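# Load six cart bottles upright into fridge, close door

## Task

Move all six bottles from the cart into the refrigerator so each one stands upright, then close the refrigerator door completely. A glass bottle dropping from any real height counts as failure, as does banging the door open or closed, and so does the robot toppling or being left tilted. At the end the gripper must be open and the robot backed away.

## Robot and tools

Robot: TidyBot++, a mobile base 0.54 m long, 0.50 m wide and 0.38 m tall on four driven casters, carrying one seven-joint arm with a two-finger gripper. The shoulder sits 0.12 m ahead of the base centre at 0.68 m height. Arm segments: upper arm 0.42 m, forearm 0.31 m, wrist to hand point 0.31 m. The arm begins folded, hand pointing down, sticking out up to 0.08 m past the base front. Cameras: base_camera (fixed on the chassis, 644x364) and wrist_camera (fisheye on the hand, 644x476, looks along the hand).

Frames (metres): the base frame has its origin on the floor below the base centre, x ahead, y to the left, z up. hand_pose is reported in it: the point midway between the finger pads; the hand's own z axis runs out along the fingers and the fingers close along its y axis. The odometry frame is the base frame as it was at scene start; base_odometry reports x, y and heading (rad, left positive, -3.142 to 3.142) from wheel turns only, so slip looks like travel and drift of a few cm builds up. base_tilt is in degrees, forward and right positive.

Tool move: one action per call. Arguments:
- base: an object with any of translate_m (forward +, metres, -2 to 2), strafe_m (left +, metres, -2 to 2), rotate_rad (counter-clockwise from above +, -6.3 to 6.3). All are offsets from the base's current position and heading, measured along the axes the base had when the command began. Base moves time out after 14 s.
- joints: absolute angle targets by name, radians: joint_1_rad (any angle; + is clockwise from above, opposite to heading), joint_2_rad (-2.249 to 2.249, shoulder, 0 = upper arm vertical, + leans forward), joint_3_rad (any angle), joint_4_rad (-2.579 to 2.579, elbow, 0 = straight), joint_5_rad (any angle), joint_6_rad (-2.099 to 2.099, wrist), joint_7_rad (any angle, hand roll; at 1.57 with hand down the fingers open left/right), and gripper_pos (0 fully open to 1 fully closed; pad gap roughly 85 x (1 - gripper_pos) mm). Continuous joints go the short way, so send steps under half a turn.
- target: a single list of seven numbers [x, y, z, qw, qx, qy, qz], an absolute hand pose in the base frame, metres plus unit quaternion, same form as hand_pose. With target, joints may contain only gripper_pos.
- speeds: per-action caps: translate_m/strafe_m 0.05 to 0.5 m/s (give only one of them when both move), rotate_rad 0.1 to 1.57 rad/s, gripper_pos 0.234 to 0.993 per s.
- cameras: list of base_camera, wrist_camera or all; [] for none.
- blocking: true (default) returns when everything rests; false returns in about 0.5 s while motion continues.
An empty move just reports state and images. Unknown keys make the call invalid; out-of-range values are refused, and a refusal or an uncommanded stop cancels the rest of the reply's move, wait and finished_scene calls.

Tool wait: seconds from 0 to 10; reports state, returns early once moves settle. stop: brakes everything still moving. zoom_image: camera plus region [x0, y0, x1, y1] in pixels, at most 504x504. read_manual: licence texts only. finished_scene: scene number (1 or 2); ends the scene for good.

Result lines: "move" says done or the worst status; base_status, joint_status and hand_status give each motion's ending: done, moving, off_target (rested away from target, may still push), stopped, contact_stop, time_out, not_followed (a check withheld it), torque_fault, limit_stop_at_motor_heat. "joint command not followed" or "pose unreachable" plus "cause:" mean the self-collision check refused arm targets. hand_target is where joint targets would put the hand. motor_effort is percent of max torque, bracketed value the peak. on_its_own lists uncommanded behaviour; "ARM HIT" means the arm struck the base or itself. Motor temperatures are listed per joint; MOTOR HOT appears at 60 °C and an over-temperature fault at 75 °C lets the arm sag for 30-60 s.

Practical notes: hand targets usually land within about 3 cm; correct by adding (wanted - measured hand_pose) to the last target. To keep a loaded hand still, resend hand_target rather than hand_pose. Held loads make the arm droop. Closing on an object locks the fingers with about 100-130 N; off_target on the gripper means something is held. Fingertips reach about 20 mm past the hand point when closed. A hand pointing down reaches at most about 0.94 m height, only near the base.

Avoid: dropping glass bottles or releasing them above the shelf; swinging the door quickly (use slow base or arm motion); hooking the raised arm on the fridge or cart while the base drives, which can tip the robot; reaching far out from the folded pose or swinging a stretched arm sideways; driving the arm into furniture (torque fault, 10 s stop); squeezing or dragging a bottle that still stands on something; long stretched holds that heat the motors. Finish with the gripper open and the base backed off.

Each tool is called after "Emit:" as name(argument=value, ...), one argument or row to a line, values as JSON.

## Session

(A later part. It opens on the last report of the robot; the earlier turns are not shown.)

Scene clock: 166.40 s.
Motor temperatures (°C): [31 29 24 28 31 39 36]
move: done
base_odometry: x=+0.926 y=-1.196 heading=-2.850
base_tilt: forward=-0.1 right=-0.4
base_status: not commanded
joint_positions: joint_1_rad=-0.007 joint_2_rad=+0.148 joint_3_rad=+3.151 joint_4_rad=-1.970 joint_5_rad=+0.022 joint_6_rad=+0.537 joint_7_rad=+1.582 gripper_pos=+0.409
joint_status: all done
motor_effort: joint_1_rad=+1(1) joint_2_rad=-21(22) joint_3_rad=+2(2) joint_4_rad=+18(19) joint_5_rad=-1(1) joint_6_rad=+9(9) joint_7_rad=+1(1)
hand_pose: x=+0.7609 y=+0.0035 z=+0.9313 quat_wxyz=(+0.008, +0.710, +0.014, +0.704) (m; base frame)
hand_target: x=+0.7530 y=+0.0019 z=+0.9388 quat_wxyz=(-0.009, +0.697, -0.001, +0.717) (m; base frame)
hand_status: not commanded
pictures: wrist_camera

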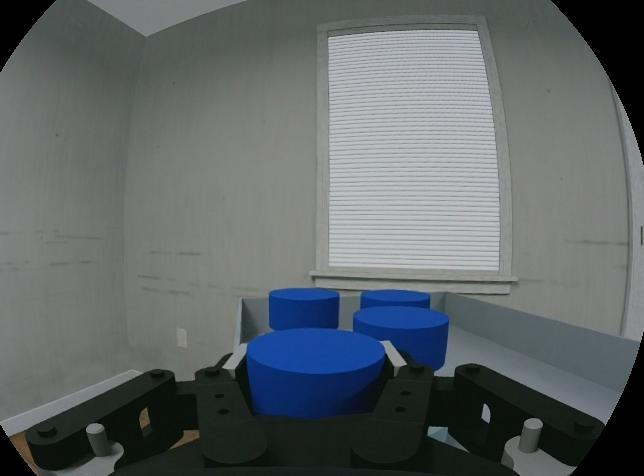

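Emit:
move(
  joints={"joint_2_rad": 0.0, "joint_4_rad": -1.8, "joint_6_rad": 0.36},
  cameras=["wrist_camera"],
)

Emit:
move(
  joints={"joint_2_rad": -0.04, "joint_4_rad": -1.36, "joint_6_rad": -0.14},
  cameras=["wrist_camera"],
)

Emit:
move(
  base={"translate_m": -0.074, "strafe_m": -0.772, "rotate_rad": -3.583},
  speeds={"rotate_rad": 1.3},
  cameras=["wrist_camera"],
)

Scene clock: 171.40 s.
Motor temperatures (°C): [31 29 24 28 31 39 36]
move: done
base_odometry: x=+0.926 y=-1.196 heading=-2.850
base_tilt: forward=-0.1 right=-0.4
base_status: not commanded
joint_positions: joint_1_rad=-0.007 joint_2_rad=+0.052 joint_3_rad=+3.151 joint_4_rad=-1.854 joint_5_rad=+0.022 joint_6_rad=+0.370 joint_7_rad=+1.582 gripper_pos=+0.414
joint_status: all done
motor_effort: joint_1_rad=+0(1) joint_2_rad=-25(29) joint_3_rad=+1(2) joint_4_rad=+23(24) joint_5_rad=+0(1) joint_6_rad=+13(14) joint_7_rad=+1(1)
hand_pose: x=+0.7491 y=+0.0023 z=+1.0095 quat_wxyz=(+0.010, +0.694, +0.013, +0.719) (m; base frame)
hand_target: x=+0.7339 y=-0.0011 z=+1.0717 quat_wxyz=(-0.005, +0.659, -0.002, +0.752) (m; base frame)
hand_status: not commanded
pictures: wrist_camera

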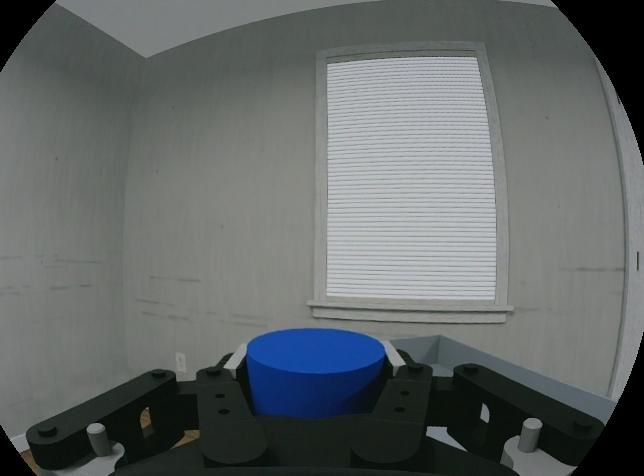

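Scene clock: 173.37 s.
Motor temperatures (°C): [31 29 24 28 31 39 36]
move: done
base_odometry: x=+0.926 y=-1.196 heading=-2.850
base_tilt: forward=-0.1 right=-0.5
base_status: not commanded
joint_positions: joint_1_rad=-0.007 joint_2_rad=+0.015 joint_3_rad=+3.151 joint_4_rad=-1.418 joint_5_rad=+0.022 joint_6_rad=-0.124 joint_7_rad=+1.582 gripper_pos=+0.414
joint_status: all done
motor_effort: joint_1_rad=+0(1) joint_2_rad=-24(27) joint_3_rad=+0(1) joint_4_rad=+24(26) joint_5_rad=+0(0) joint_6_rad=+13(15) joint_7_rad=+1(1)
hand_pose: x=+0.7482 y=-0.0011 z=+1.1495 quat_wxyz=(+0.014, +0.702, +0.010, +0.712) (m; base frame)
hand_target: x=+0.7162 y=-0.0075 z=+1.2147 quat_wxyz=(+0.003, +0.667, -0.009, +0.745) (m; base frame)
hand_status: not commanded
pictures: wrist_camera

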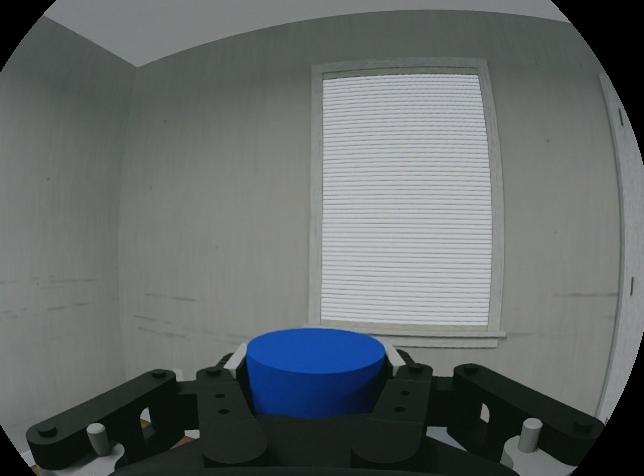

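Scene clock: 177.80 s.
Motor temperatures (°C): [31 29 24 28 31 39 36]
move: done
base_odometry: x=+0.774 y=-0.436 heading=-0.149
base_tilt: forward=-0.1 right=-0.5
base_status: done
joint_positions: joint_1_rad=+0.002 joint_2_rad=+0.016 joint_3_rad=+3.150 joint_4_rad=-1.418 joint_5_rad=+0.022 joint_6_rad=-0.128 joint_7_rad=+1.581 gripper_pos=+0.414
joint_status: not commanded
motor_effort: joint_1_rad=+0(5) joint_2_rad=-25(29) joint_3_rad=+0(6) joint_4_rad=+24(25) joint_5_rad=+0(1) joint_6_rad=+13(13) joint_7_rad=+1(1)
hand_pose: x=+0.7485 y=-0.0062 z=+1.1480 quat_wxyz=(+0.016, +0.704, +0.006, +0.710) (m; base frame)
hand_target: x=+0.7162 y=-0.0075 z=+1.2147 quat_wxyz=(+0.003, +0.667, -0.009, +0.745) (m; base frame)
hand_status: not commanded
pictures: wrist_camera

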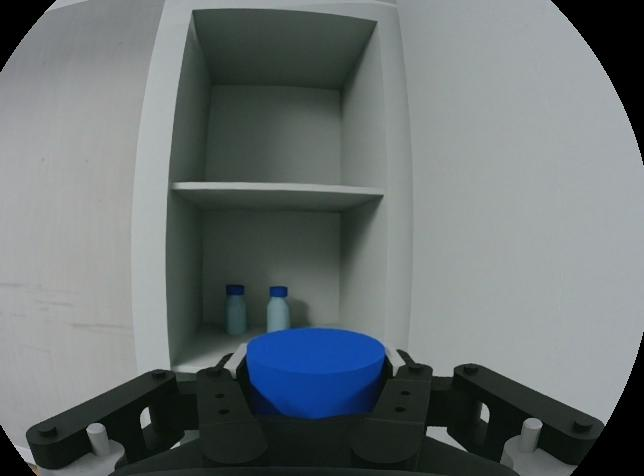

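Emit:
move(
  base={"translate_m": 0.48, "strafe_m": -0.015},
  cameras=["base_camera", "wrist_camera"],
)

Scene clock: 180.83 s.
Motor temperatures (°C): [30 29 24 28 31 39 36]
move: done
base_odometry: x=+1.247 y=-0.522 heading=-0.150
base_tilt: forward=-0.1 right=-0.5
base_status: done
joint_positions: joint_1_rad=+0.002 joint_2_rad=+0.011 joint_3_rad=+3.150 joint_4_rad=-1.418 joint_5_rad=+0.022 joint_6_rad=-0.132 joint_7_rad=+1.581 gripper_pos=+0.414
joint_status: not commanded
motor_effort: joint_1_rad=+0(1) joint_2_rad=-24(29) joint_3_rad=+0(1) joint_4_rad=+24(25) joint_5_rad=+0(1) joint_6_rad=+13(13) joint_7_rad=+1(1)
hand_pose: x=+0.7462 y=-0.0062 z=+1.1500 quat_wxyz=(+0.016, +0.704, +0.006, +0.710) (m; base frame)
hand_target: x=+0.7162 y=-0.0075 z=+1.2147 quat_wxyz=(+0.003, +0.667, -0.009, +0.745) (m; base frame)
hand_status: not commanded
pictures: base_camera, wrist_camera

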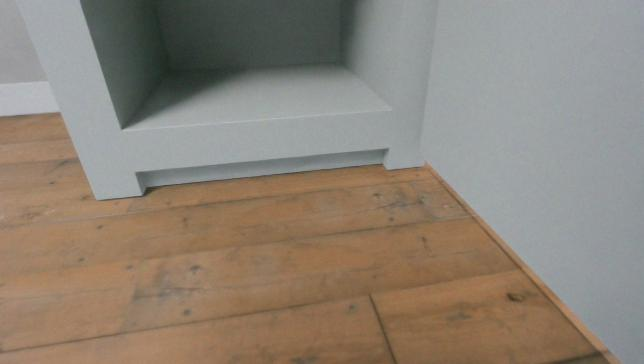

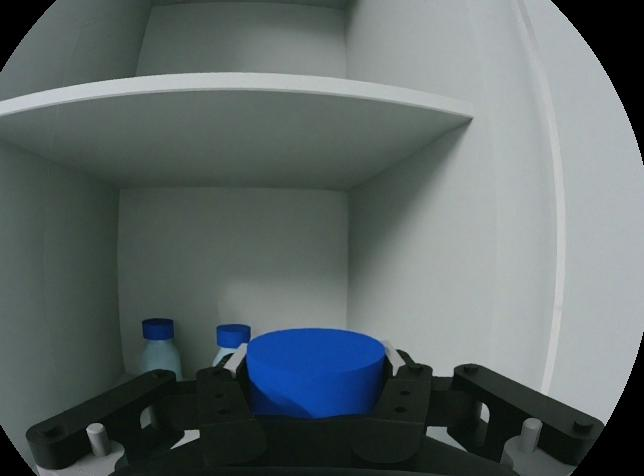

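Emit:
zoom_image(
  camera="base_camera",
  region=[380, 120, 644, 364],
)

Scaled by 1.909.

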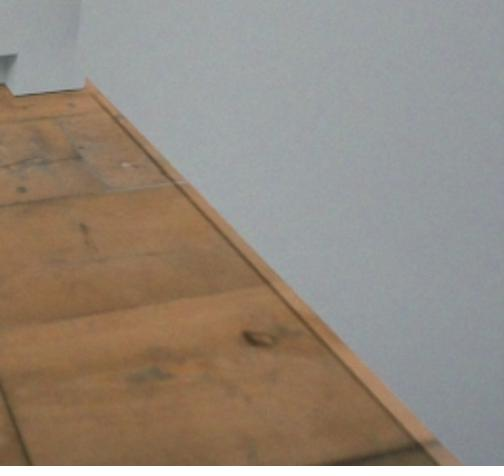

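Emit:
move(
)

Scene clock: 187.00 s.
Motor temperatures (°C): [30 29 24 28 31 39 36]
base_odometry: x=+1.247 y=-0.522 heading=-0.150
base_tilt: forward=-0.1 right=-0.4
base_status: done
joint_positions: joint_1_rad=+0.002 joint_2_rad=+0.011 joint_3_rad=+3.150 joint_4_rad=-1.418 joint_5_rad=+0.022 joint_6_rad=-0.132 joint_7_rad=+1.581 gripper_pos=+0.414
joint_status: not commanded
motor_effort: joint_1_rad=+0(1) joint_2_rad=-25(29) joint_3_rad=+1(1) joint_4_rad=+24(25) joint_5_rad=+0(1) joint_6_rad=+13(13) joint_7_rad=+1(1)
hand_pose: x=+0.7462 y=-0.0062 z=+1.1500 quat_wxyz=(+0.016, +0.704, +0.006, +0.710) (m; base frame)
hand_target: x=+0.7162 y=-0.0075 z=+1.2147 quat_wxyz=(+0.003, +0.667, -0.009, +0.745) (m; base frame)
hand_status: not commanded
pictures: base_camera, wrist_camera

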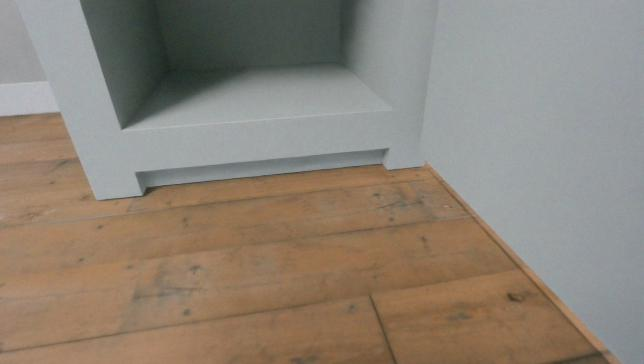

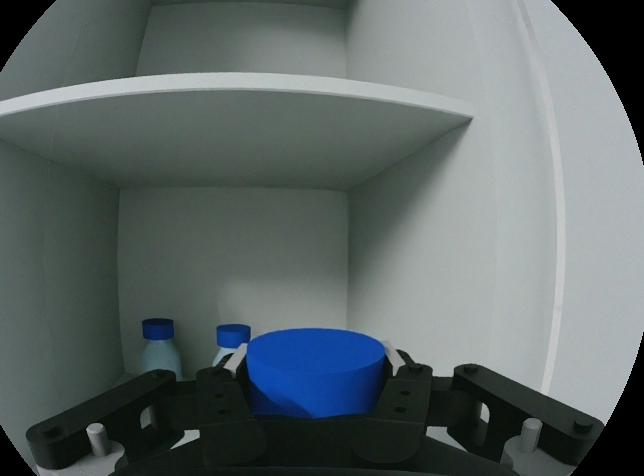

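Emit:
move(
  base={"strafe_m": 0.085, "rotate_rad": 0.15},
  joints={"joint_1_rad": 0.236},
)

Scene clock: 191.37 s.
Motor temperatures (°C): [30 29 24 28 31 39 36]
move: done
base_odometry: x=+1.260 y=-0.438 heading=+0.002
base_tilt: forward=-0.1 right=-0.4
base_status: done
joint_positions: joint_1_rad=+0.230 joint_2_rad=+0.011 joint_3_rad=+3.149 joint_4_rad=-1.418 joint_5_rad=+0.022 joint_6_rad=-0.132 joint_7_rad=+1.580 gripper_pos=+0.414
joint_status: all done
motor_effort: joint_1_rad=+0(4) joint_2_rad=-25(25) joint_3_rad=+0(5) joint_4_rad=+24(25) joint_5_rad=+0(1) joint_6_rad=+12(13) joint_7_rad=+1(1)
hand_pose: x=+0.7288 y=-0.1470 z=+1.1500 quat_wxyz=(+0.096, +0.700, -0.073, +0.704) (m; base frame)
hand_target: x=+0.6979 y=-0.1469 z=+1.2147 quat_wxyz=(+0.090, +0.661, -0.088, +0.740) (m; base frame)
hand_status: not commanded
pictures: base_camera, wrist_camera

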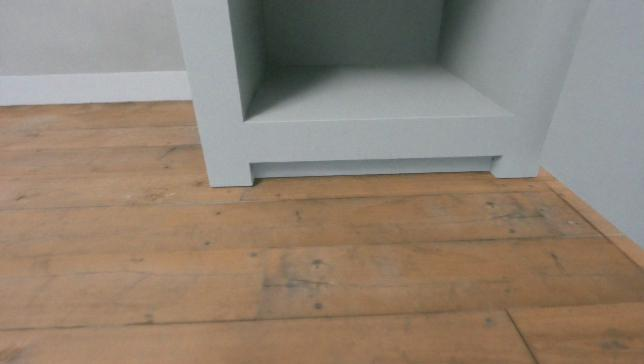

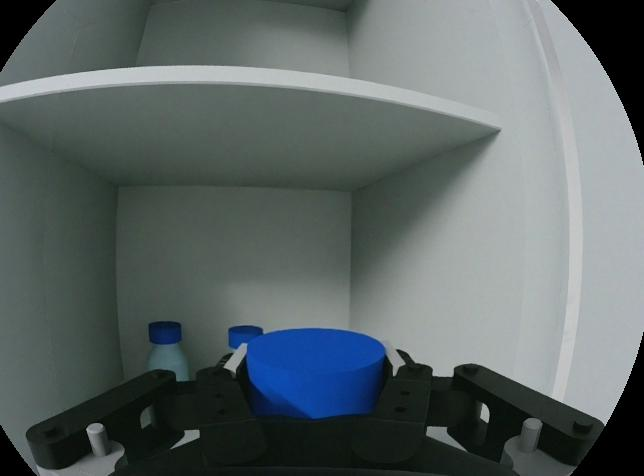

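Emit:
move(
  base={"translate_m": 0.30, "strafe_m": -0.060},
  speeds={"translate_m": 0.3},
)

Scene clock: 195.10 s.
Motor temperatures (°C): [30 29 24 28 31 39 36]
move: done
base_odometry: x=+1.560 y=-0.497 heading=+0.002
base_tilt: forward=-0.1 right=-0.4
base_status: done
joint_positions: joint_1_rad=+0.230 joint_2_rad=+0.007 joint_3_rad=+3.149 joint_4_rad=-1.418 joint_5_rad=+0.022 joint_6_rad=-0.133 joint_7_rad=+1.580 gripper_pos=+0.414
joint_status: not commanded
motor_effort: joint_1_rad=+0(1) joint_2_rad=-23(27) joint_3_rad=+1(1) joint_4_rad=+25(25) joint_5_rad=+0(0) joint_6_rad=+13(13) joint_7_rad=+1(1)
hand_pose: x=+0.7267 y=-0.1466 z=+1.1526 quat_wxyz=(+0.096, +0.699, -0.073, +0.705) (m; base frame)
hand_target: x=+0.6979 y=-0.1469 z=+1.2147 quat_wxyz=(+0.090, +0.661, -0.088, +0.740) (m; base frame)
hand_status: not commanded
pictures: base_camera, wrist_camera

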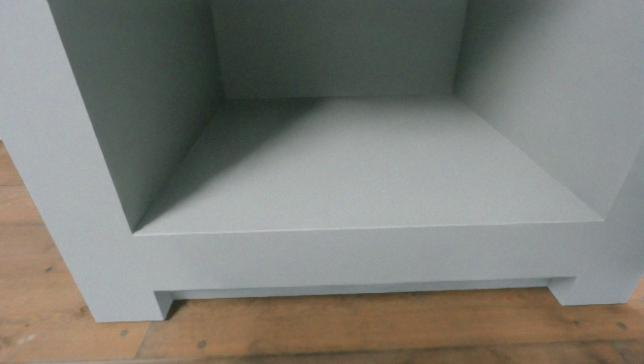

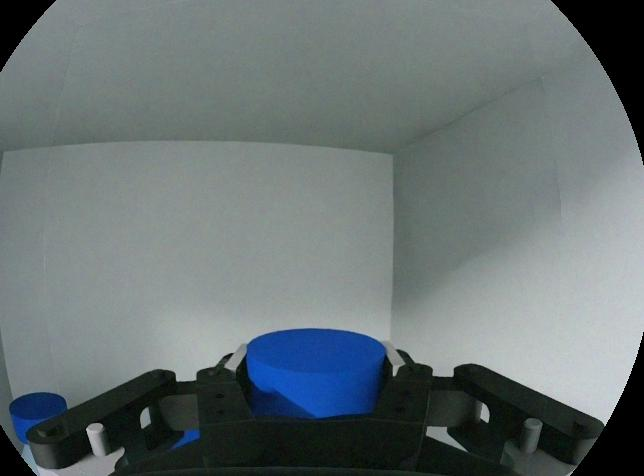

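Emit:
zoom_image(
  camera="wrist_camera",
  region=[0, 340, 300, 476],
)

Scaled by 1.680.

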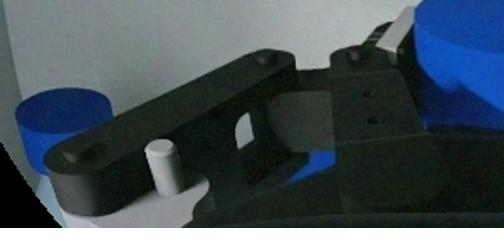

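Emit:
move(
  base={"translate_m": 0.076, "strafe_m": -0.030},
  speeds={"translate_m": 0.2},
)

Emit:
move(
  joints={"joint_2_rad": 0.03, "joint_4_rad": -1.56, "joint_6_rad": 0.123},
)

Scene clock: 201.03 s.
Motor temperatures (°C): [30 29 24 28 31 39 36]
move: done
base_odometry: x=+1.636 y=-0.527 heading=+0.002
base_tilt: forward=-0.1 right=-0.4
base_status: done
joint_positions: joint_1_rad=+0.230 joint_2_rad=+0.009 joint_3_rad=+3.149 joint_4_rad=-1.418 joint_5_rad=+0.022 joint_6_rad=-0.134 joint_7_rad=+1.580 gripper_pos=+0.414
joint_status: not commanded
motor_effort: joint_1_rad=+0(1) joint_2_rad=-24(28) joint_3_rad=+1(2) joint_4_rad=+24(25) joint_5_rad=+0(0) joint_6_rad=+13(13) joint_7_rad=+1(1)
hand_pose: x=+0.7277 y=-0.1469 z=+1.1510 quat_wxyz=(+0.096, +0.700, -0.073, +0.704) (m; base frame)
hand_target: x=+0.6979 y=-0.1469 z=+1.2147 quat_wxyz=(+0.090, +0.661, -0.088, +0.740) (m; base frame)
hand_status: not commanded
pictures: base_camera, wrist_camera

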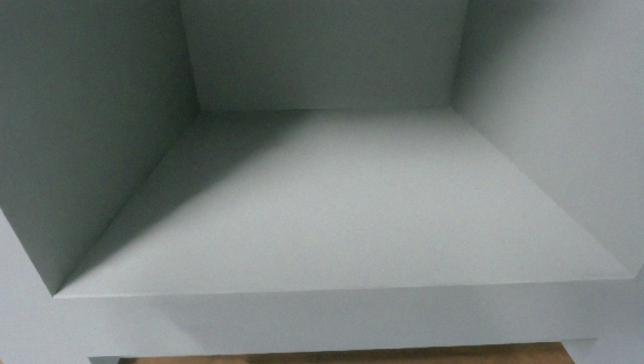

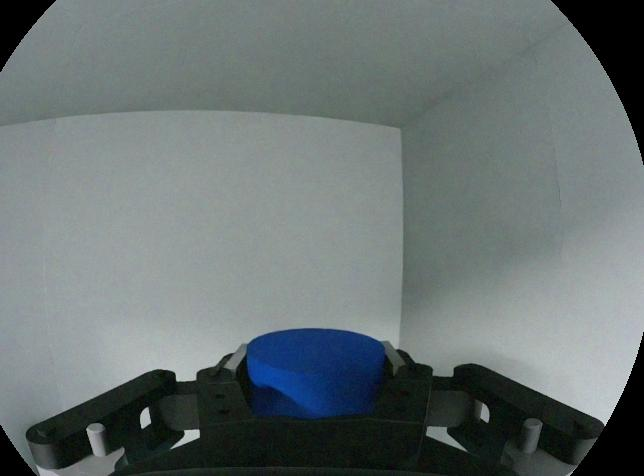

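Scene clock: 202.57 s.
Motor temperatures (°C): [30 29 24 28 31 39 36]
move: done
base_odometry: x=+1.636 y=-0.527 heading=+0.002
base_tilt: forward=+0.0 right=-0.5
base_status: not commanded
joint_positions: joint_1_rad=+0.230 joint_2_rad=+0.065 joint_3_rad=+3.149 joint_4_rad=-1.555 joint_5_rad=+0.022 joint_6_rad=+0.026 joint_7_rad=+1.580 gripper_pos=+0.414
joint_status: all done
motor_effort: joint_1_rad=+0(1) joint_2_rad=-26(29) joint_3_rad=+1(1) joint_4_rad=+24(27) joint_5_rad=+0(0) joint_6_rad=+13(14) joint_7_rad=+1(1)
hand_pose: x=+0.7537 y=-0.1519 z=+1.0788 quat_wxyz=(+0.094, +0.712, -0.073, +0.692) (m; base frame)
hand_target: x=+0.7370 y=-0.1529 z=+1.1286 quat_wxyz=(+0.087, +0.664, -0.084, +0.738) (m; base frame)
hand_status: not commanded
pictures: base_camera, wrist_camera

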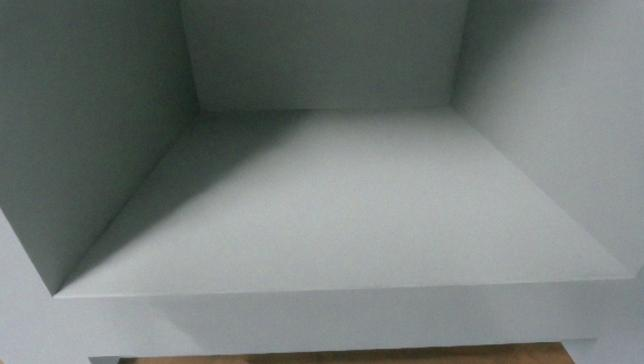

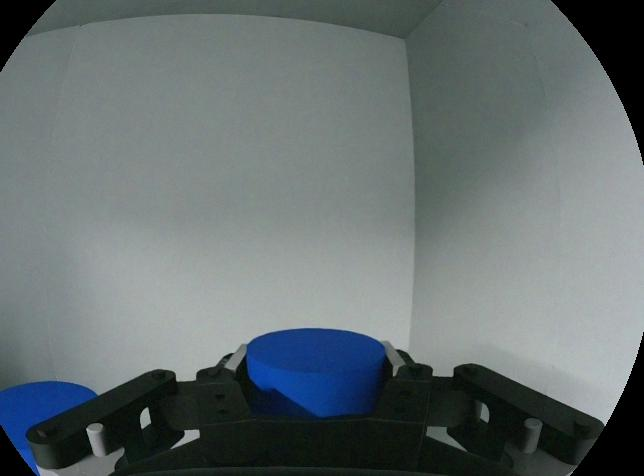

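Emit:
move(
  joints={"joint_2_rad": 0.036, "joint_4_rad": -1.625, "joint_6_rad": 0.198},
  cameras=["wrist_camera"],
)

Emit:
move(
  joints={"joint_2_rad": 0.041, "joint_4_rad": -1.655, "joint_6_rad": 0.224},
  cameras=[],
)

Emit:
move(
  joints={"joint_2_rad": 0.043, "joint_4_rad": -1.668, "joint_6_rad": 0.236},
  cameras=[],
)

Emit:
move(
  joints={"joint_2_rad": 0.045, "joint_4_rad": -1.68, "joint_6_rad": 0.247},
  cameras=["wrist_camera"],
)

Scene clock: 205.00 s.
Motor temperatures (°C): [30 29 24 28 31 39 36]
move: done
base_odometry: x=+1.636 y=-0.527 heading=+0.002
base_tilt: forward=-0.1 right=-0.4
base_status: not commanded
joint_positions: joint_1_rad=+0.230 joint_2_rad=+0.066 joint_3_rad=+3.149 joint_4_rad=-1.617 joint_5_rad=+0.022 joint_6_rad=+0.102 joint_7_rad=+1.580 gripper_pos=+0.414
joint_status: all done
motor_effort: joint_1_rad=+0(1) joint_2_rad=-26(29) joint_3_rad=+0(1) joint_4_rad=+24(26) joint_5_rad=+0(0) joint_6_rad=+13(14) joint_7_rad=+1(1)
hand_pose: x=+0.7529 y=-0.1512 z=+1.0630 quat_wxyz=(+0.094, +0.707, -0.072, +0.697) (m; base frame)
hand_target: x=+0.7384 y=-0.1522 z=+1.1074 quat_wxyz=(+0.086, +0.663, -0.082, +0.739) (m; base frame)
hand_status: not commanded
pictures: wrist_camera

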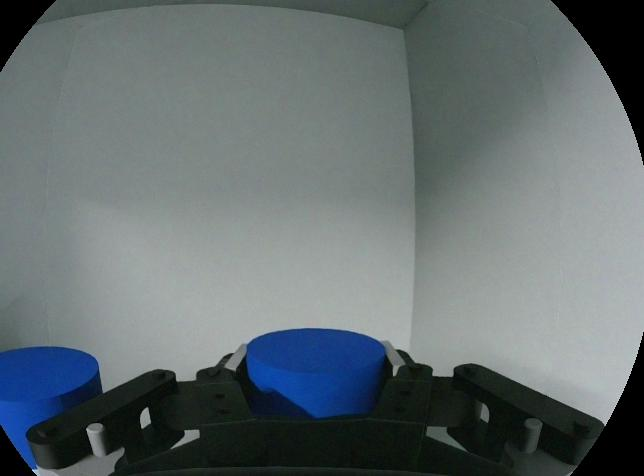

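Scene clock: 205.63 s.
Motor temperatures (°C): [30 29 24 28 31 39 36]
move: done
base_odometry: x=+1.636 y=-0.527 heading=+0.002
base_tilt: forward=+0.0 right=-0.4
base_status: not commanded
joint_positions: joint_1_rad=+0.230 joint_2_rad=+0.066 joint_3_rad=+3.149 joint_4_rad=-1.641 joint_5_rad=+0.022 joint_6_rad=+0.135 joint_7_rad=+1.580 gripper_pos=+0.414
joint_status: all done
motor_effort: joint_1_rad=+0(1) joint_2_rad=-26(27) joint_3_rad=+0(1) joint_4_rad=+24(25) joint_5_rad=+0(0) joint_6_rad=+12(13) joint_7_rad=+1(1)
hand_pose: x=+0.7521 y=-0.1507 z=+1.0584 quat_wxyz=(+0.094, +0.704, -0.072, +0.700) (m; base frame)
hand_target: x=+0.7397 y=-0.1522 z=+1.0936 quat_wxyz=(+0.085, +0.666, -0.083, +0.736) (m; base frame)
hand_status: not commanded
pictures: none
No camera images: "cameras" was empty.

Scene clock: 206.17 s.
Motor temperatures (°C): [30 29 24 28 31 39 36]
move: done
base_odometry: x=+1.636 y=-0.527 heading=+0.002
base_tilt: forward=-0.1 right=-0.4
base_status: not commanded
joint_positions: joint_1_rad=+0.230 joint_2_rad=+0.066 joint_3_rad=+3.149 joint_4_rad=-1.649 joint_5_rad=+0.022 joint_6_rad=+0.151 joint_7_rad=+1.580 gripper_pos=+0.414
joint_status: all done
motor_effort: joint_1_rad=+0(1) joint_2_rad=-24(26) joint_3_rad=+0(1) joint_4_rad=+23(23) joint_5_rad=+0(0) joint_6_rad=+12(13) joint_7_rad=+1(1)
hand_pose: x=+0.7517 y=-0.1505 z=+1.0585 quat_wxyz=(+0.094, +0.701, -0.071, +0.703) (m; base frame)
hand_target: x=+0.7400 y=-0.1521 z=+1.0879 quat_wxyz=(+0.085, +0.667, -0.083, +0.735) (m; base frame)
hand_status: not commanded
pictures: none
No camera images: "cameras" was empty.

Scene clock: 206.70 s.
Motor temperatures (°C): [30 29 24 28 31 39 36]
move: done
base_odometry: x=+1.636 y=-0.527 heading=+0.002
base_tilt: forward=-0.1 right=-0.4
base_status: not commanded
joint_positions: joint_1_rad=+0.230 joint_2_rad=+0.066 joint_3_rad=+3.149 joint_4_rad=-1.657 joint_5_rad=+0.022 joint_6_rad=+0.167 joint_7_rad=+1.580 gripper_pos=+0.414
joint_status: all done
motor_effort: joint_1_rad=-1(1) joint_2_rad=-23(25) joint_3_rad=+0(1) joint_4_rad=+22(23) joint_5_rad=+0(0) joint_6_rad=+11(12) joint_7_rad=+1(1)
hand_pose: x=+0.7514 y=-0.1504 z=+1.0586 quat_wxyz=(+0.094, +0.698, -0.071, +0.706) (m; base frame)
hand_target: x=+0.7403 y=-0.1520 z=+1.0826 quat_wxyz=(+0.084, +0.669, -0.083, +0.734) (m; base frame)
hand_status: not commanded
pictures: wrist_camera

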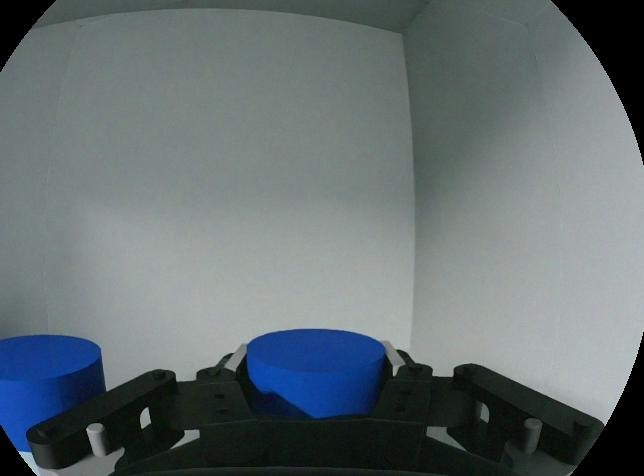

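Emit:
move(
  joints={"joint_2_rad": 0.049, "joint_4_rad": -1.7, "joint_6_rad": 0.257},
  cameras=[],
)

Emit:
move(
  joints={"gripper_pos": 0.35},
  speeds={"gripper_pos": 0.234},
  cameras=["wrist_camera"],
)

Scene clock: 207.57 s.
Motor temperatures (°C): [30 29 24 28 31 39 36]
move: done
base_odometry: x=+1.636 y=-0.527 heading=+0.002
base_tilt: forward=-0.1 right=-0.5
base_status: not commanded
joint_positions: joint_1_rad=+0.230 joint_2_rad=+0.066 joint_3_rad=+3.149 joint_4_rad=-1.668 joint_5_rad=+0.022 joint_6_rad=+0.189 joint_7_rad=+1.580 gripper_pos=+0.414
joint_status: all done
motor_effort: joint_1_rad=-1(2) joint_2_rad=-22(24) joint_3_rad=+0(1) joint_4_rad=+20(22) joint_5_rad=+0(0) joint_6_rad=+10(12) joint_7_rad=+1(1)
hand_pose: x=+0.7508 y=-0.1502 z=+1.0586 quat_wxyz=(+0.095, +0.694, -0.070, +0.710) (m; base frame)
hand_target: x=+0.7411 y=-0.1521 z=+1.0708 quat_wxyz=(+0.083, +0.674, -0.083, +0.730) (m; base frame)
hand_status: not commanded
pictures: none
No camera images: "cameras" was empty.

Scene clock: 208.23 s.
Motor temperatures (°C): [30 29 24 28 31 39 36]
move: done
base_odometry: x=+1.636 y=-0.527 heading=+0.002
base_tilt: forward=-0.1 right=-0.5
base_status: not commanded
joint_positions: joint_1_rad=+0.230 joint_2_rad=+0.066 joint_3_rad=+3.149 joint_4_rad=-1.668 joint_5_rad=+0.022 joint_6_rad=+0.197 joint_7_rad=+1.580 gripper_pos=+0.351
joint_status: all done
motor_effort: joint_1_rad=+0(2) joint_2_rad=-21(23) joint_3_rad=+0(1) joint_4_rad=+20(21) joint_5_rad=+0(0) joint_6_rad=+9(10) joint_7_rad=+1(1)
hand_pose: x=+0.7507 y=-0.1501 z=+1.0611 quat_wxyz=(+0.095, +0.691, -0.070, +0.713) (m; base frame)
hand_target: x=+0.7411 y=-0.1521 z=+1.0708 quat_wxyz=(+0.083, +0.674, -0.083, +0.730) (m; base frame)
hand_status: not commanded
pictures: wrist_camera

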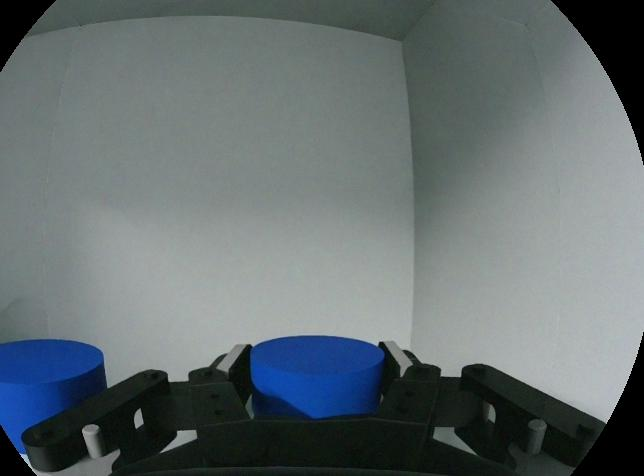

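Emit:
move(
  joints={"gripper_pos": 0.12},
  speeds={"gripper_pos": 0.3},
  cameras=[],
)

Emit:
move(
  base={"translate_m": -0.145, "strafe_m": 0.033},
  speeds={"translate_m": 0.2},
)

Scene clock: 209.57 s.
Motor temperatures (°C): [30 29 24 28 31 39 36]
move: done
base_odometry: x=+1.636 y=-0.527 heading=+0.002
base_tilt: forward=-0.1 right=-0.4
base_status: not commanded
joint_positions: joint_1_rad=+0.230 joint_2_rad=+0.066 joint_3_rad=+3.149 joint_4_rad=-1.668 joint_5_rad=+0.022 joint_6_rad=+0.197 joint_7_rad=+1.580 gripper_pos=+0.120
joint_status: all done
motor_effort: joint_1_rad=+0(0) joint_2_rad=-21(22) joint_3_rad=+1(1) joint_4_rad=+19(20) joint_5_rad=+0(0) joint_6_rad=+9(9) joint_7_rad=+1(1)
hand_pose: x=+0.7507 y=-0.1501 z=+1.0611 quat_wxyz=(+0.095, +0.691, -0.070, +0.713) (m; base frame)
hand_target: x=+0.7411 y=-0.1521 z=+1.0708 quat_wxyz=(+0.083, +0.674, -0.083, +0.730) (m; base frame)
hand_status: not commanded
pictures: none
No camera images: "cameras" was empty.

Scene clock: 211.07 s.
Motor temperatures (°C): [30 29 24 28 31 39 36]
move: done
base_odometry: x=+1.491 y=-0.494 heading=+0.002
base_tilt: forward=-0.1 right=-0.4
base_status: done
joint_positions: joint_1_rad=+0.231 joint_2_rad=+0.064 joint_3_rad=+3.149 joint_4_rad=-1.668 joint_5_rad=+0.022 joint_6_rad=+0.199 joint_7_rad=+1.580 gripper_pos=+0.120
joint_status: not commanded
motor_effort: joint_1_rad=+0(1) joint_2_rad=-21(26) joint_3_rad=+0(2) joint_4_rad=+19(20) joint_5_rad=+0(0) joint_6_rad=+9(9) joint_7_rad=+1(1)
hand_pose: x=+0.7497 y=-0.1501 z=+1.0633 quat_wxyz=(+0.095, +0.690, -0.070, +0.714) (m; base frame)
hand_target: x=+0.7411 y=-0.1521 z=+1.0708 quat_wxyz=(+0.083, +0.674, -0.083, +0.730) (m; base frame)
hand_status: not commanded
pictures: base_camera, wrist_camera

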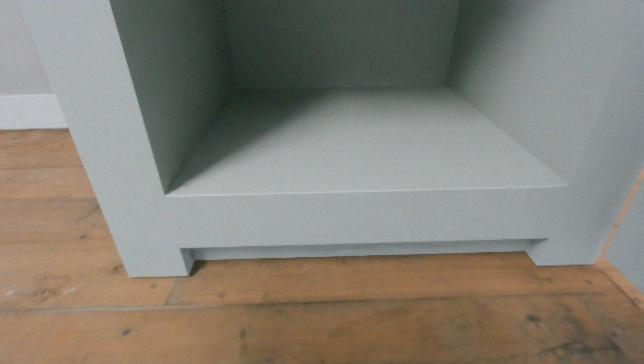

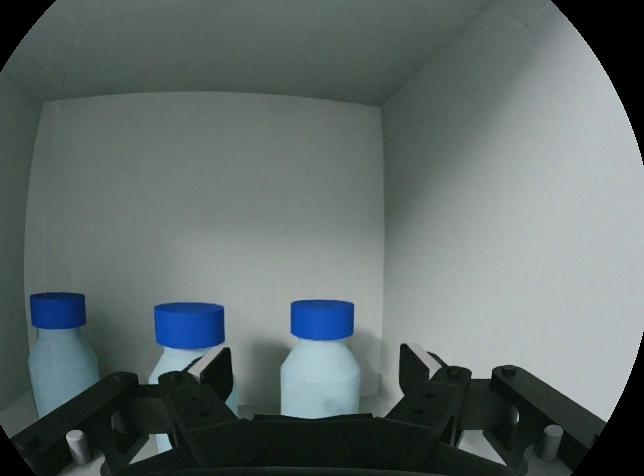

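Emit:
move(
  base={"translate_m": -0.30},
  joints={"gripper_pos": 0.0},
  cameras=[],
)

Emit:
move(
  base={"translate_m": -0.228, "strafe_m": -0.442, "rotate_rad": 3.643},
  speeds={"rotate_rad": 1.4},
  joints={"joint_1_rad": 0.0, "joint_2_rad": 0.13, "joint_4_rad": -2.0, "joint_6_rad": 0.595},
)

Scene clock: 215.03 s.
Motor temperatures (°C): [30 29 24 28 31 39 36]
move: done
base_odometry: x=+1.191 y=-0.495 heading=+0.002
base_tilt: forward=-0.1 right=-0.5
base_status: done
joint_positions: joint_1_rad=+0.231 joint_2_rad=+0.058 joint_3_rad=+3.149 joint_4_rad=-1.668 joint_5_rad=+0.022 joint_6_rad=+0.200 joint_7_rad=+1.580 gripper_pos=+0.000
joint_status: all done
motor_effort: joint_1_rad=+0(2) joint_2_rad=-21(25) joint_3_rad=+1(2) joint_4_rad=+20(21) joint_5_rad=+0(0) joint_6_rad=+9(9) joint_7_rad=+1(1)
hand_pose: x=+0.7476 y=-0.1496 z=+1.0671 quat_wxyz=(+0.096, +0.688, -0.070, +0.716) (m; base frame)
hand_target: x=+0.7411 y=-0.1521 z=+1.0708 quat_wxyz=(+0.083, +0.674, -0.083, +0.730) (m; base frame)
hand_status: not commanded
pictures: none
No camera images: "cameras" was empty.

Scene clock: 219.27 s.
Motor temperatures (°C): [30 29 24 28 31 39 36]
move: done
base_odometry: x=+0.963 y=-0.937 heading=-2.639
base_tilt: forward=-0.1 right=-0.4
base_status: done
joint_positions: joint_1_rad=+0.000 joint_2_rad=+0.139 joint_3_rad=+3.151 joint_4_rad=-1.968 joint_5_rad=+0.022 joint_6_rad=+0.533 joint_7_rad=+1.580 gripper_pos=+0.000
joint_status: all done
motor_effort: joint_1_rad=+0(3) joint_2_rad=-22(27) joint_3_rad=+0(3) joint_4_rad=+18(20) joint_5_rad=+0(1) joint_6_rad=+9(10) joint_7_rad=+1(1)
hand_pose: x=+0.7591 y=-0.0011 z=+0.9369 quat_wxyz=(+0.010, +0.708, +0.011, +0.706) (m; base frame)
hand_target: x=+0.7512 y=+0.0019 z=+0.9432 quat_wxyz=(-0.009, +0.694, -0.001, +0.719) (m; base frame)
hand_status: not commanded
pictures: base_camera, wrist_camera

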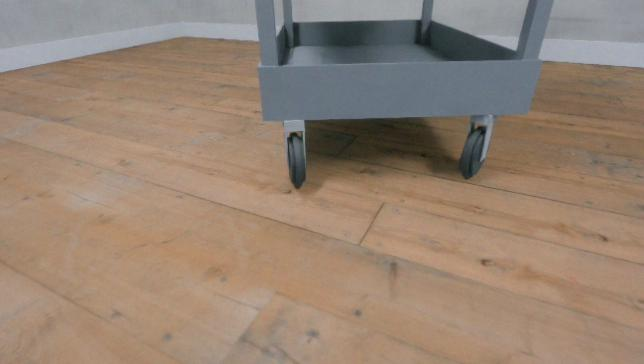

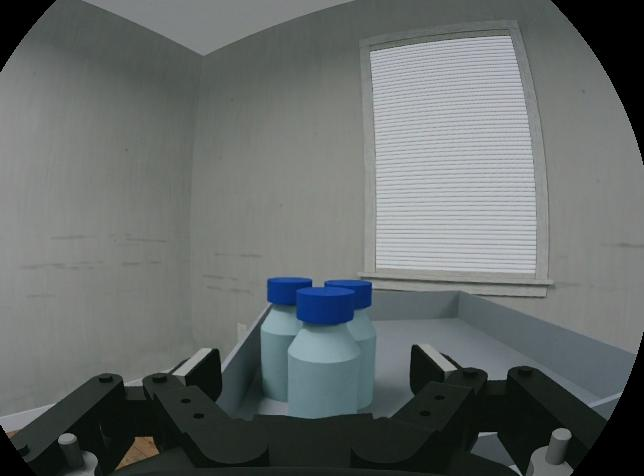

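Emit:
move(
  base={"translate_m": 0.182, "strafe_m": -0.017},
  speeds={"translate_m": 0.2},
  cameras=["wrist_camera"],
)

Scene clock: 221.63 s.
Motor temperatures (°C): [30 29 24 28 31 39 36]
move: done
base_odometry: x=+0.796 y=-1.010 heading=-2.638
base_tilt: forward=-0.1 right=-0.5
base_status: done
joint_positions: joint_1_rad=+0.000 joint_2_rad=+0.139 joint_3_rad=+3.151 joint_4_rad=-1.969 joint_5_rad=+0.022 joint_6_rad=+0.536 joint_7_rad=+1.580 gripper_pos=+0.000
joint_status: not commanded
motor_effort: joint_1_rad=+0(1) joint_2_rad=-22(24) joint_3_rad=+1(2) joint_4_rad=+17(18) joint_5_rad=+0(0) joint_6_rad=+9(9) joint_7_rad=+1(1)
hand_pose: x=+0.7590 y=-0.0010 z=+0.9372 quat_wxyz=(+0.010, +0.707, +0.011, +0.707) (m; base frame)
hand_target: x=+0.7512 y=+0.0019 z=+0.9432 quat_wxyz=(-0.009, +0.694, -0.001, +0.719) (m; base frame)
hand_status: not commanded
pictures: wrist_camera

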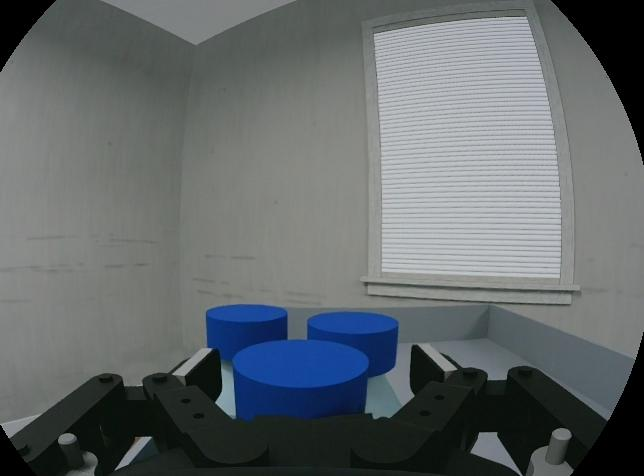

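Emit:
move(
  base={"strafe_m": 0.007, "translate_m": 0.002},
  speeds={"translate_m": 0.1},
  joints={"joint_2_rad": 0.139},
  cameras=[],
)

Emit:
move(
  joints={"gripper_pos": 0.25},
  speeds={"gripper_pos": 0.3},
  cameras=["wrist_camera"],
)

Scene clock: 222.70 s.
Motor temperatures (°C): [30 29 24 28 31 39 36]
move: done
base_odometry: x=+0.797 y=-1.017 heading=-2.638
base_tilt: forward=-0.1 right=-0.5
base_status: done
joint_positions: joint_1_rad=+0.000 joint_2_rad=+0.140 joint_3_rad=+3.151 joint_4_rad=-1.969 joint_5_rad=+0.022 joint_6_rad=+0.536 joint_7_rad=+1.580 gripper_pos=+0.000
joint_status: all done
motor_effort: joint_1_rad=+0(2) joint_2_rad=-22(23) joint_3_rad=+0(3) joint_4_rad=+18(18) joint_5_rad=+0(1) joint_6_rad=+8(9) joint_7_rad=+1(1)
hand_pose: x=+0.7590 y=-0.0009 z=+0.9371 quat_wxyz=(+0.010, +0.708, +0.011, +0.707) (m; base frame)
hand_target: x=+0.7535 y=+0.0019 z=+0.9375 quat_wxyz=(-0.009, +0.698, -0.001, +0.716) (m; base frame)
hand_status: not commanded
pictures: none
No camera images: "cameras" was empty.

Scene clock: 223.87 s.
Motor temperatures (°C): [30 29 24 28 31 39 36]
move: done
base_odometry: x=+0.797 y=-1.017 heading=-2.638
base_tilt: forward=-0.1 right=-0.4
base_status: not commanded
joint_positions: joint_1_rad=+0.000 joint_2_rad=+0.140 joint_3_rad=+3.151 joint_4_rad=-1.969 joint_5_rad=+0.022 joint_6_rad=+0.536 joint_7_rad=+1.580 gripper_pos=+0.251
joint_status: all done
motor_effort: joint_1_rad=+0(1) joint_2_rad=-22(23) joint_3_rad=+1(1) joint_4_rad=+17(18) joint_5_rad=+0(0) joint_6_rad=+8(9) joint_7_rad=+1(1)
hand_pose: x=+0.7590 y=-0.0009 z=+0.9371 quat_wxyz=(+0.010, +0.708, +0.011, +0.707) (m; base frame)
hand_target: x=+0.7535 y=+0.0019 z=+0.9375 quat_wxyz=(-0.009, +0.698, -0.001, +0.716) (m; base frame)
hand_status: not commanded
pictures: wrist_camera

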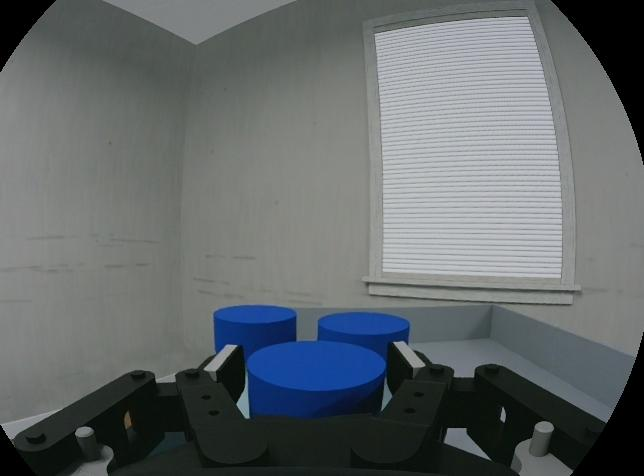

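Emit:
move(
  joints={"gripper_pos": 0.365},
  speeds={"gripper_pos": 0.234},
  cameras=[],
)

Emit:
move(
  joints={"gripper_pos": 0.40},
  speeds={"gripper_pos": 0.234},
  cameras=[],
)

Emit:
move(
  joints={"gripper_pos": 0.425},
  speeds={"gripper_pos": 0.234},
  cameras=["wrist_camera"],
)

Scene clock: 225.17 s.
Motor temperatures (°C): [30 29 24 28 31 39 36]
move: done
base_odometry: x=+0.797 y=-1.017 heading=-2.638
base_tilt: forward=-0.1 right=-0.5
base_status: not commanded
joint_positions: joint_1_rad=+0.000 joint_2_rad=+0.140 joint_3_rad=+3.151 joint_4_rad=-1.969 joint_5_rad=+0.022 joint_6_rad=+0.536 joint_7_rad=+1.580 gripper_pos=+0.363
joint_status: all done
motor_effort: joint_1_rad=+0(0) joint_2_rad=-21(23) joint_3_rad=+1(1) joint_4_rad=+17(18) joint_5_rad=+0(0) joint_6_rad=+8(9) joint_7_rad=+1(1)
hand_pose: x=+0.7590 y=-0.0009 z=+0.9371 quat_wxyz=(+0.010, +0.708, +0.011, +0.707) (m; base frame)
hand_target: x=+0.7535 y=+0.0019 z=+0.9375 quat_wxyz=(-0.009, +0.698, -0.001, +0.716) (m; base frame)
hand_status: not commanded
pictures: none
No camera images: "cameras" was empty.

Scene clock: 225.63 s.
Motor temperatures (°C): [30 29 24 28 31 39 36]
move: done
base_odometry: x=+0.797 y=-1.017 heading=-2.638
base_tilt: forward=-0.1 right=-0.4
base_status: not commanded
joint_positions: joint_1_rad=+0.000 joint_2_rad=+0.140 joint_3_rad=+3.151 joint_4_rad=-1.969 joint_5_rad=+0.022 joint_6_rad=+0.536 joint_7_rad=+1.580 gripper_pos=+0.397
joint_status: all done
motor_effort: joint_1_rad=-1(1) joint_2_rad=-22(22) joint_3_rad=+0(1) joint_4_rad=+18(18) joint_5_rad=+0(0) joint_6_rad=+9(9) joint_7_rad=+1(1)
hand_pose: x=+0.7590 y=-0.0009 z=+0.9371 quat_wxyz=(+0.010, +0.707, +0.011, +0.707) (m; base frame)
hand_target: x=+0.7535 y=+0.0019 z=+0.9375 quat_wxyz=(-0.009, +0.698, -0.001, +0.716) (m; base frame)
hand_status: not commanded
pictures: none
No camera images: "cameras" was empty.

Scene clock: 226.07 s.
Motor temperatures (°C): [30 29 24 28 31 39 36]
move: done
base_odometry: x=+0.797 y=-1.017 heading=-2.638
base_tilt: forward=-0.1 right=-0.4
base_status: not commanded
joint_positions: joint_1_rad=+0.000 joint_2_rad=+0.140 joint_3_rad=+3.151 joint_4_rad=-1.969 joint_5_rad=+0.022 joint_6_rad=+0.536 joint_7_rad=+1.580 gripper_pos=+0.409
joint_status: all done
motor_effort: joint_1_rad=+0(1) joint_2_rad=-21(22) joint_3_rad=+1(1) joint_4_rad=+18(18) joint_5_rad=+0(1) joint_6_rad=+8(9) joint_7_rad=+1(2)
hand_pose: x=+0.7590 y=-0.0009 z=+0.9371 quat_wxyz=(+0.010, +0.707, +0.011, +0.707) (m; base frame)
hand_target: x=+0.7535 y=+0.0019 z=+0.9375 quat_wxyz=(-0.009, +0.698, -0.001, +0.716) (m; base frame)
hand_status: not commanded
pictures: wrist_camera

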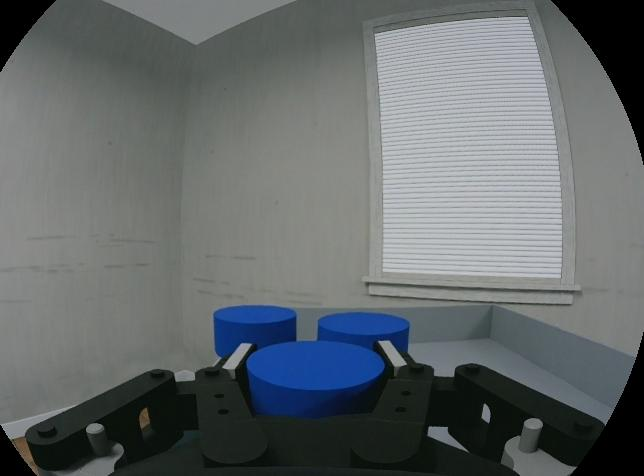

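Emit:
move(
  joints={"joint_2_rad": 0.0, "joint_4_rad": -1.8, "joint_6_rad": 0.36},
  cameras=[],
)

Emit:
move(
  base={"translate_m": -0.13},
  joints={"joint_2_rad": -0.04, "joint_4_rad": -1.36, "joint_6_rad": -0.14},
  cameras=["wrist_camera"],
)

Scene clock: 229.93 s.
Motor temperatures (°C): [30 29 24 28 31 39 36]
move: done
base_odometry: x=+0.797 y=-1.017 heading=-2.638
base_tilt: forward=-0.1 right=-0.4
base_status: not commanded
joint_positions: joint_1_rad=+0.000 joint_2_rad=+0.039 joint_3_rad=+3.151 joint_4_rad=-1.844 joint_5_rad=+0.022 joint_6_rad=+0.381 joint_7_rad=+1.580 gripper_pos=+0.414
joint_status: all done
motor_effort: joint_1_rad=-1(1) joint_2_rad=-23(28) joint_3_rad=+1(1) joint_4_rad=+22(23) joint_5_rad=+0(0) joint_6_rad=+11(13) joint_7_rad=+1(2)
hand_pose: x=+0.7453 y=-0.0020 z=+1.0271 quat_wxyz=(+0.012, +0.682, +0.010, +0.731) (m; base frame)
hand_target: x=+0.7339 y=-0.0011 z=+1.0716 quat_wxyz=(-0.005, +0.659, -0.002, +0.752) (m; base frame)
hand_status: not commanded
pictures: none
No camera images: "cameras" was empty.

Scene clock: 231.83 s.
Motor temperatures (°C): [30 29 24 28 31 39 36]
move: done
base_odometry: x=+0.911 y=-0.955 heading=-2.638
base_tilt: forward=-0.1 right=-0.5
base_status: done
joint_positions: joint_1_rad=+0.000 joint_2_rad=-0.005 joint_3_rad=+3.151 joint_4_rad=-1.410 joint_5_rad=+0.022 joint_6_rad=-0.115 joint_7_rad=+1.580 gripper_pos=+0.414
joint_status: all done
motor_effort: joint_1_rad=+0(2) joint_2_rad=-22(27) joint_3_rad=+1(1) joint_4_rad=+23(25) joint_5_rad=+0(0) joint_6_rad=+11(13) joint_7_rad=+1(1)
hand_pose: x=+0.7377 y=-0.0056 z=+1.1708 quat_wxyz=(+0.016, +0.688, +0.006, +0.725) (m; base frame)
hand_target: x=+0.7162 y=-0.0075 z=+1.2147 quat_wxyz=(+0.003, +0.667, -0.009, +0.745) (m; base frame)
hand_status: not commanded
pictures: wrist_camera

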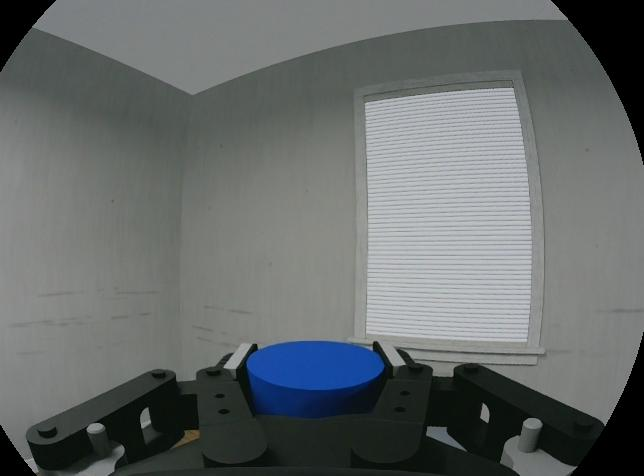

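Emit:
move(
  base={"translate_m": -0.4675, "strafe_m": -0.353, "rotate_rad": -3.645},
  speeds={"rotate_rad": 1.3},
  joints={"joint_1_rad": 0.236},
)

Scene clock: 237.93 s.
Motor temperatures (°C): [30 29 24 28 31 39 36]
move: done
base_odometry: x=+1.150 y=-0.420 heading=+0.001
base_tilt: forward=-0.1 right=-0.5
base_status: done
joint_positions: joint_1_rad=+0.238 joint_2_rad=-0.004 joint_3_rad=+3.152 joint_4_rad=-1.410 joint_5_rad=+0.022 joint_6_rad=-0.119 joint_7_rad=+1.580 gripper_pos=+0.414
joint_status: all done
motor_effort: joint_1_rad=+0(5) joint_2_rad=-22(27) joint_3_rad=+1(6) joint_4_rad=+23(24) joint_5_rad=+0(1) joint_6_rad=+11(12) joint_7_rad=+1(1)
hand_pose: x=+0.7196 y=-0.1516 z=+1.1689 quat_wxyz=(+0.101, +0.686, -0.076, +0.716) (m; base frame)
hand_target: x=+0.6979 y=-0.1469 z=+1.2147 quat_wxyz=(+0.090, +0.661, -0.088, +0.740) (m; base frame)
hand_status: not commanded
pictures: base_camera, wrist_camera

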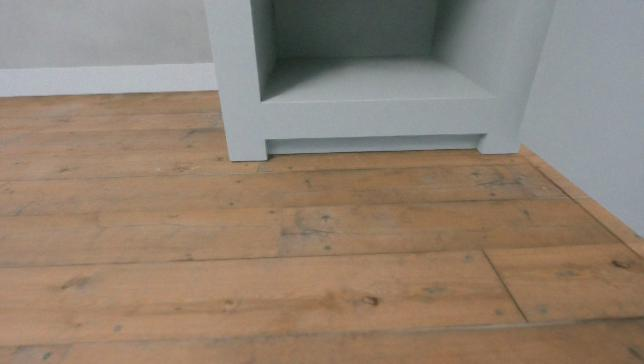

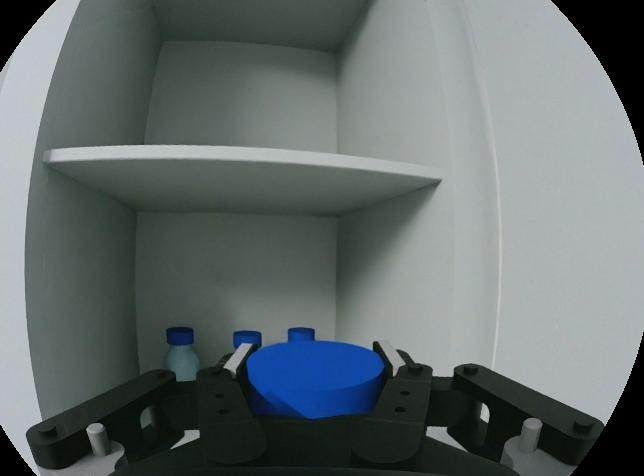

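Emit:
zoom_image(
  camera="wrist_camera",
  region=[140, 300, 340, 420],
)

Scaled by 2.520.

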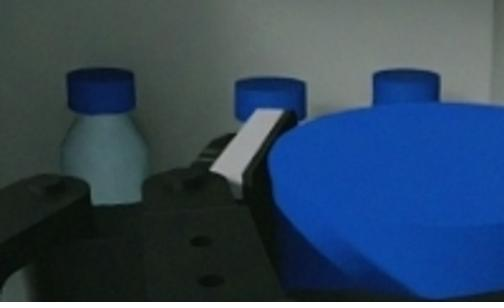

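Emit:
move(
  base={"translate_m": 0.27, "strafe_m": -0.080},
  speeds={"translate_m": 0.4},
  cameras=["wrist_camera"],
)

Scene clock: 241.67 s.
Motor temperatures (°C): [30 29 24 28 31 39 36]
move: done
base_odometry: x=+1.420 y=-0.500 heading=+0.000
base_tilt: forward=-0.1 right=-0.4
base_status: done
joint_positions: joint_1_rad=+0.238 joint_2_rad=-0.001 joint_3_rad=+3.152 joint_4_rad=-1.409 joint_5_rad=+0.022 joint_6_rad=-0.122 joint_7_rad=+1.580 gripper_pos=+0.414
joint_status: not commanded
motor_effort: joint_1_rad=+0(1) joint_2_rad=-23(26) joint_3_rad=+1(1) joint_4_rad=+22(24) joint_5_rad=+0(0) joint_6_rad=+11(12) joint_7_rad=+1(1)
hand_pose: x=+0.7208 y=-0.1519 z=+1.1668 quat_wxyz=(+0.101, +0.688, -0.076, +0.715) (m; base frame)
hand_target: x=+0.6979 y=-0.1469 z=+1.2147 quat_wxyz=(+0.090, +0.661, -0.088, +0.740) (m; base frame)
hand_status: not commanded
pictures: wrist_camera

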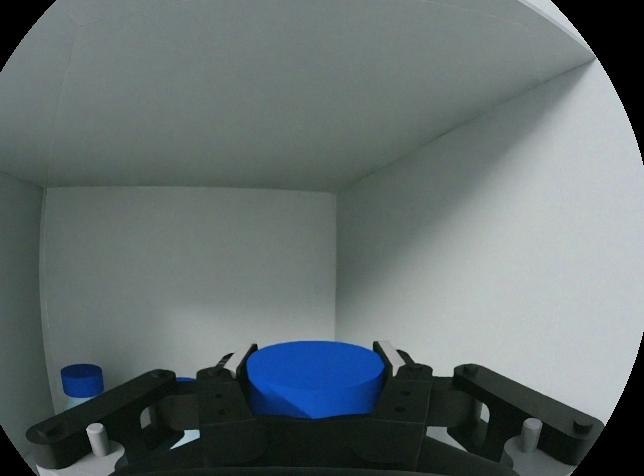

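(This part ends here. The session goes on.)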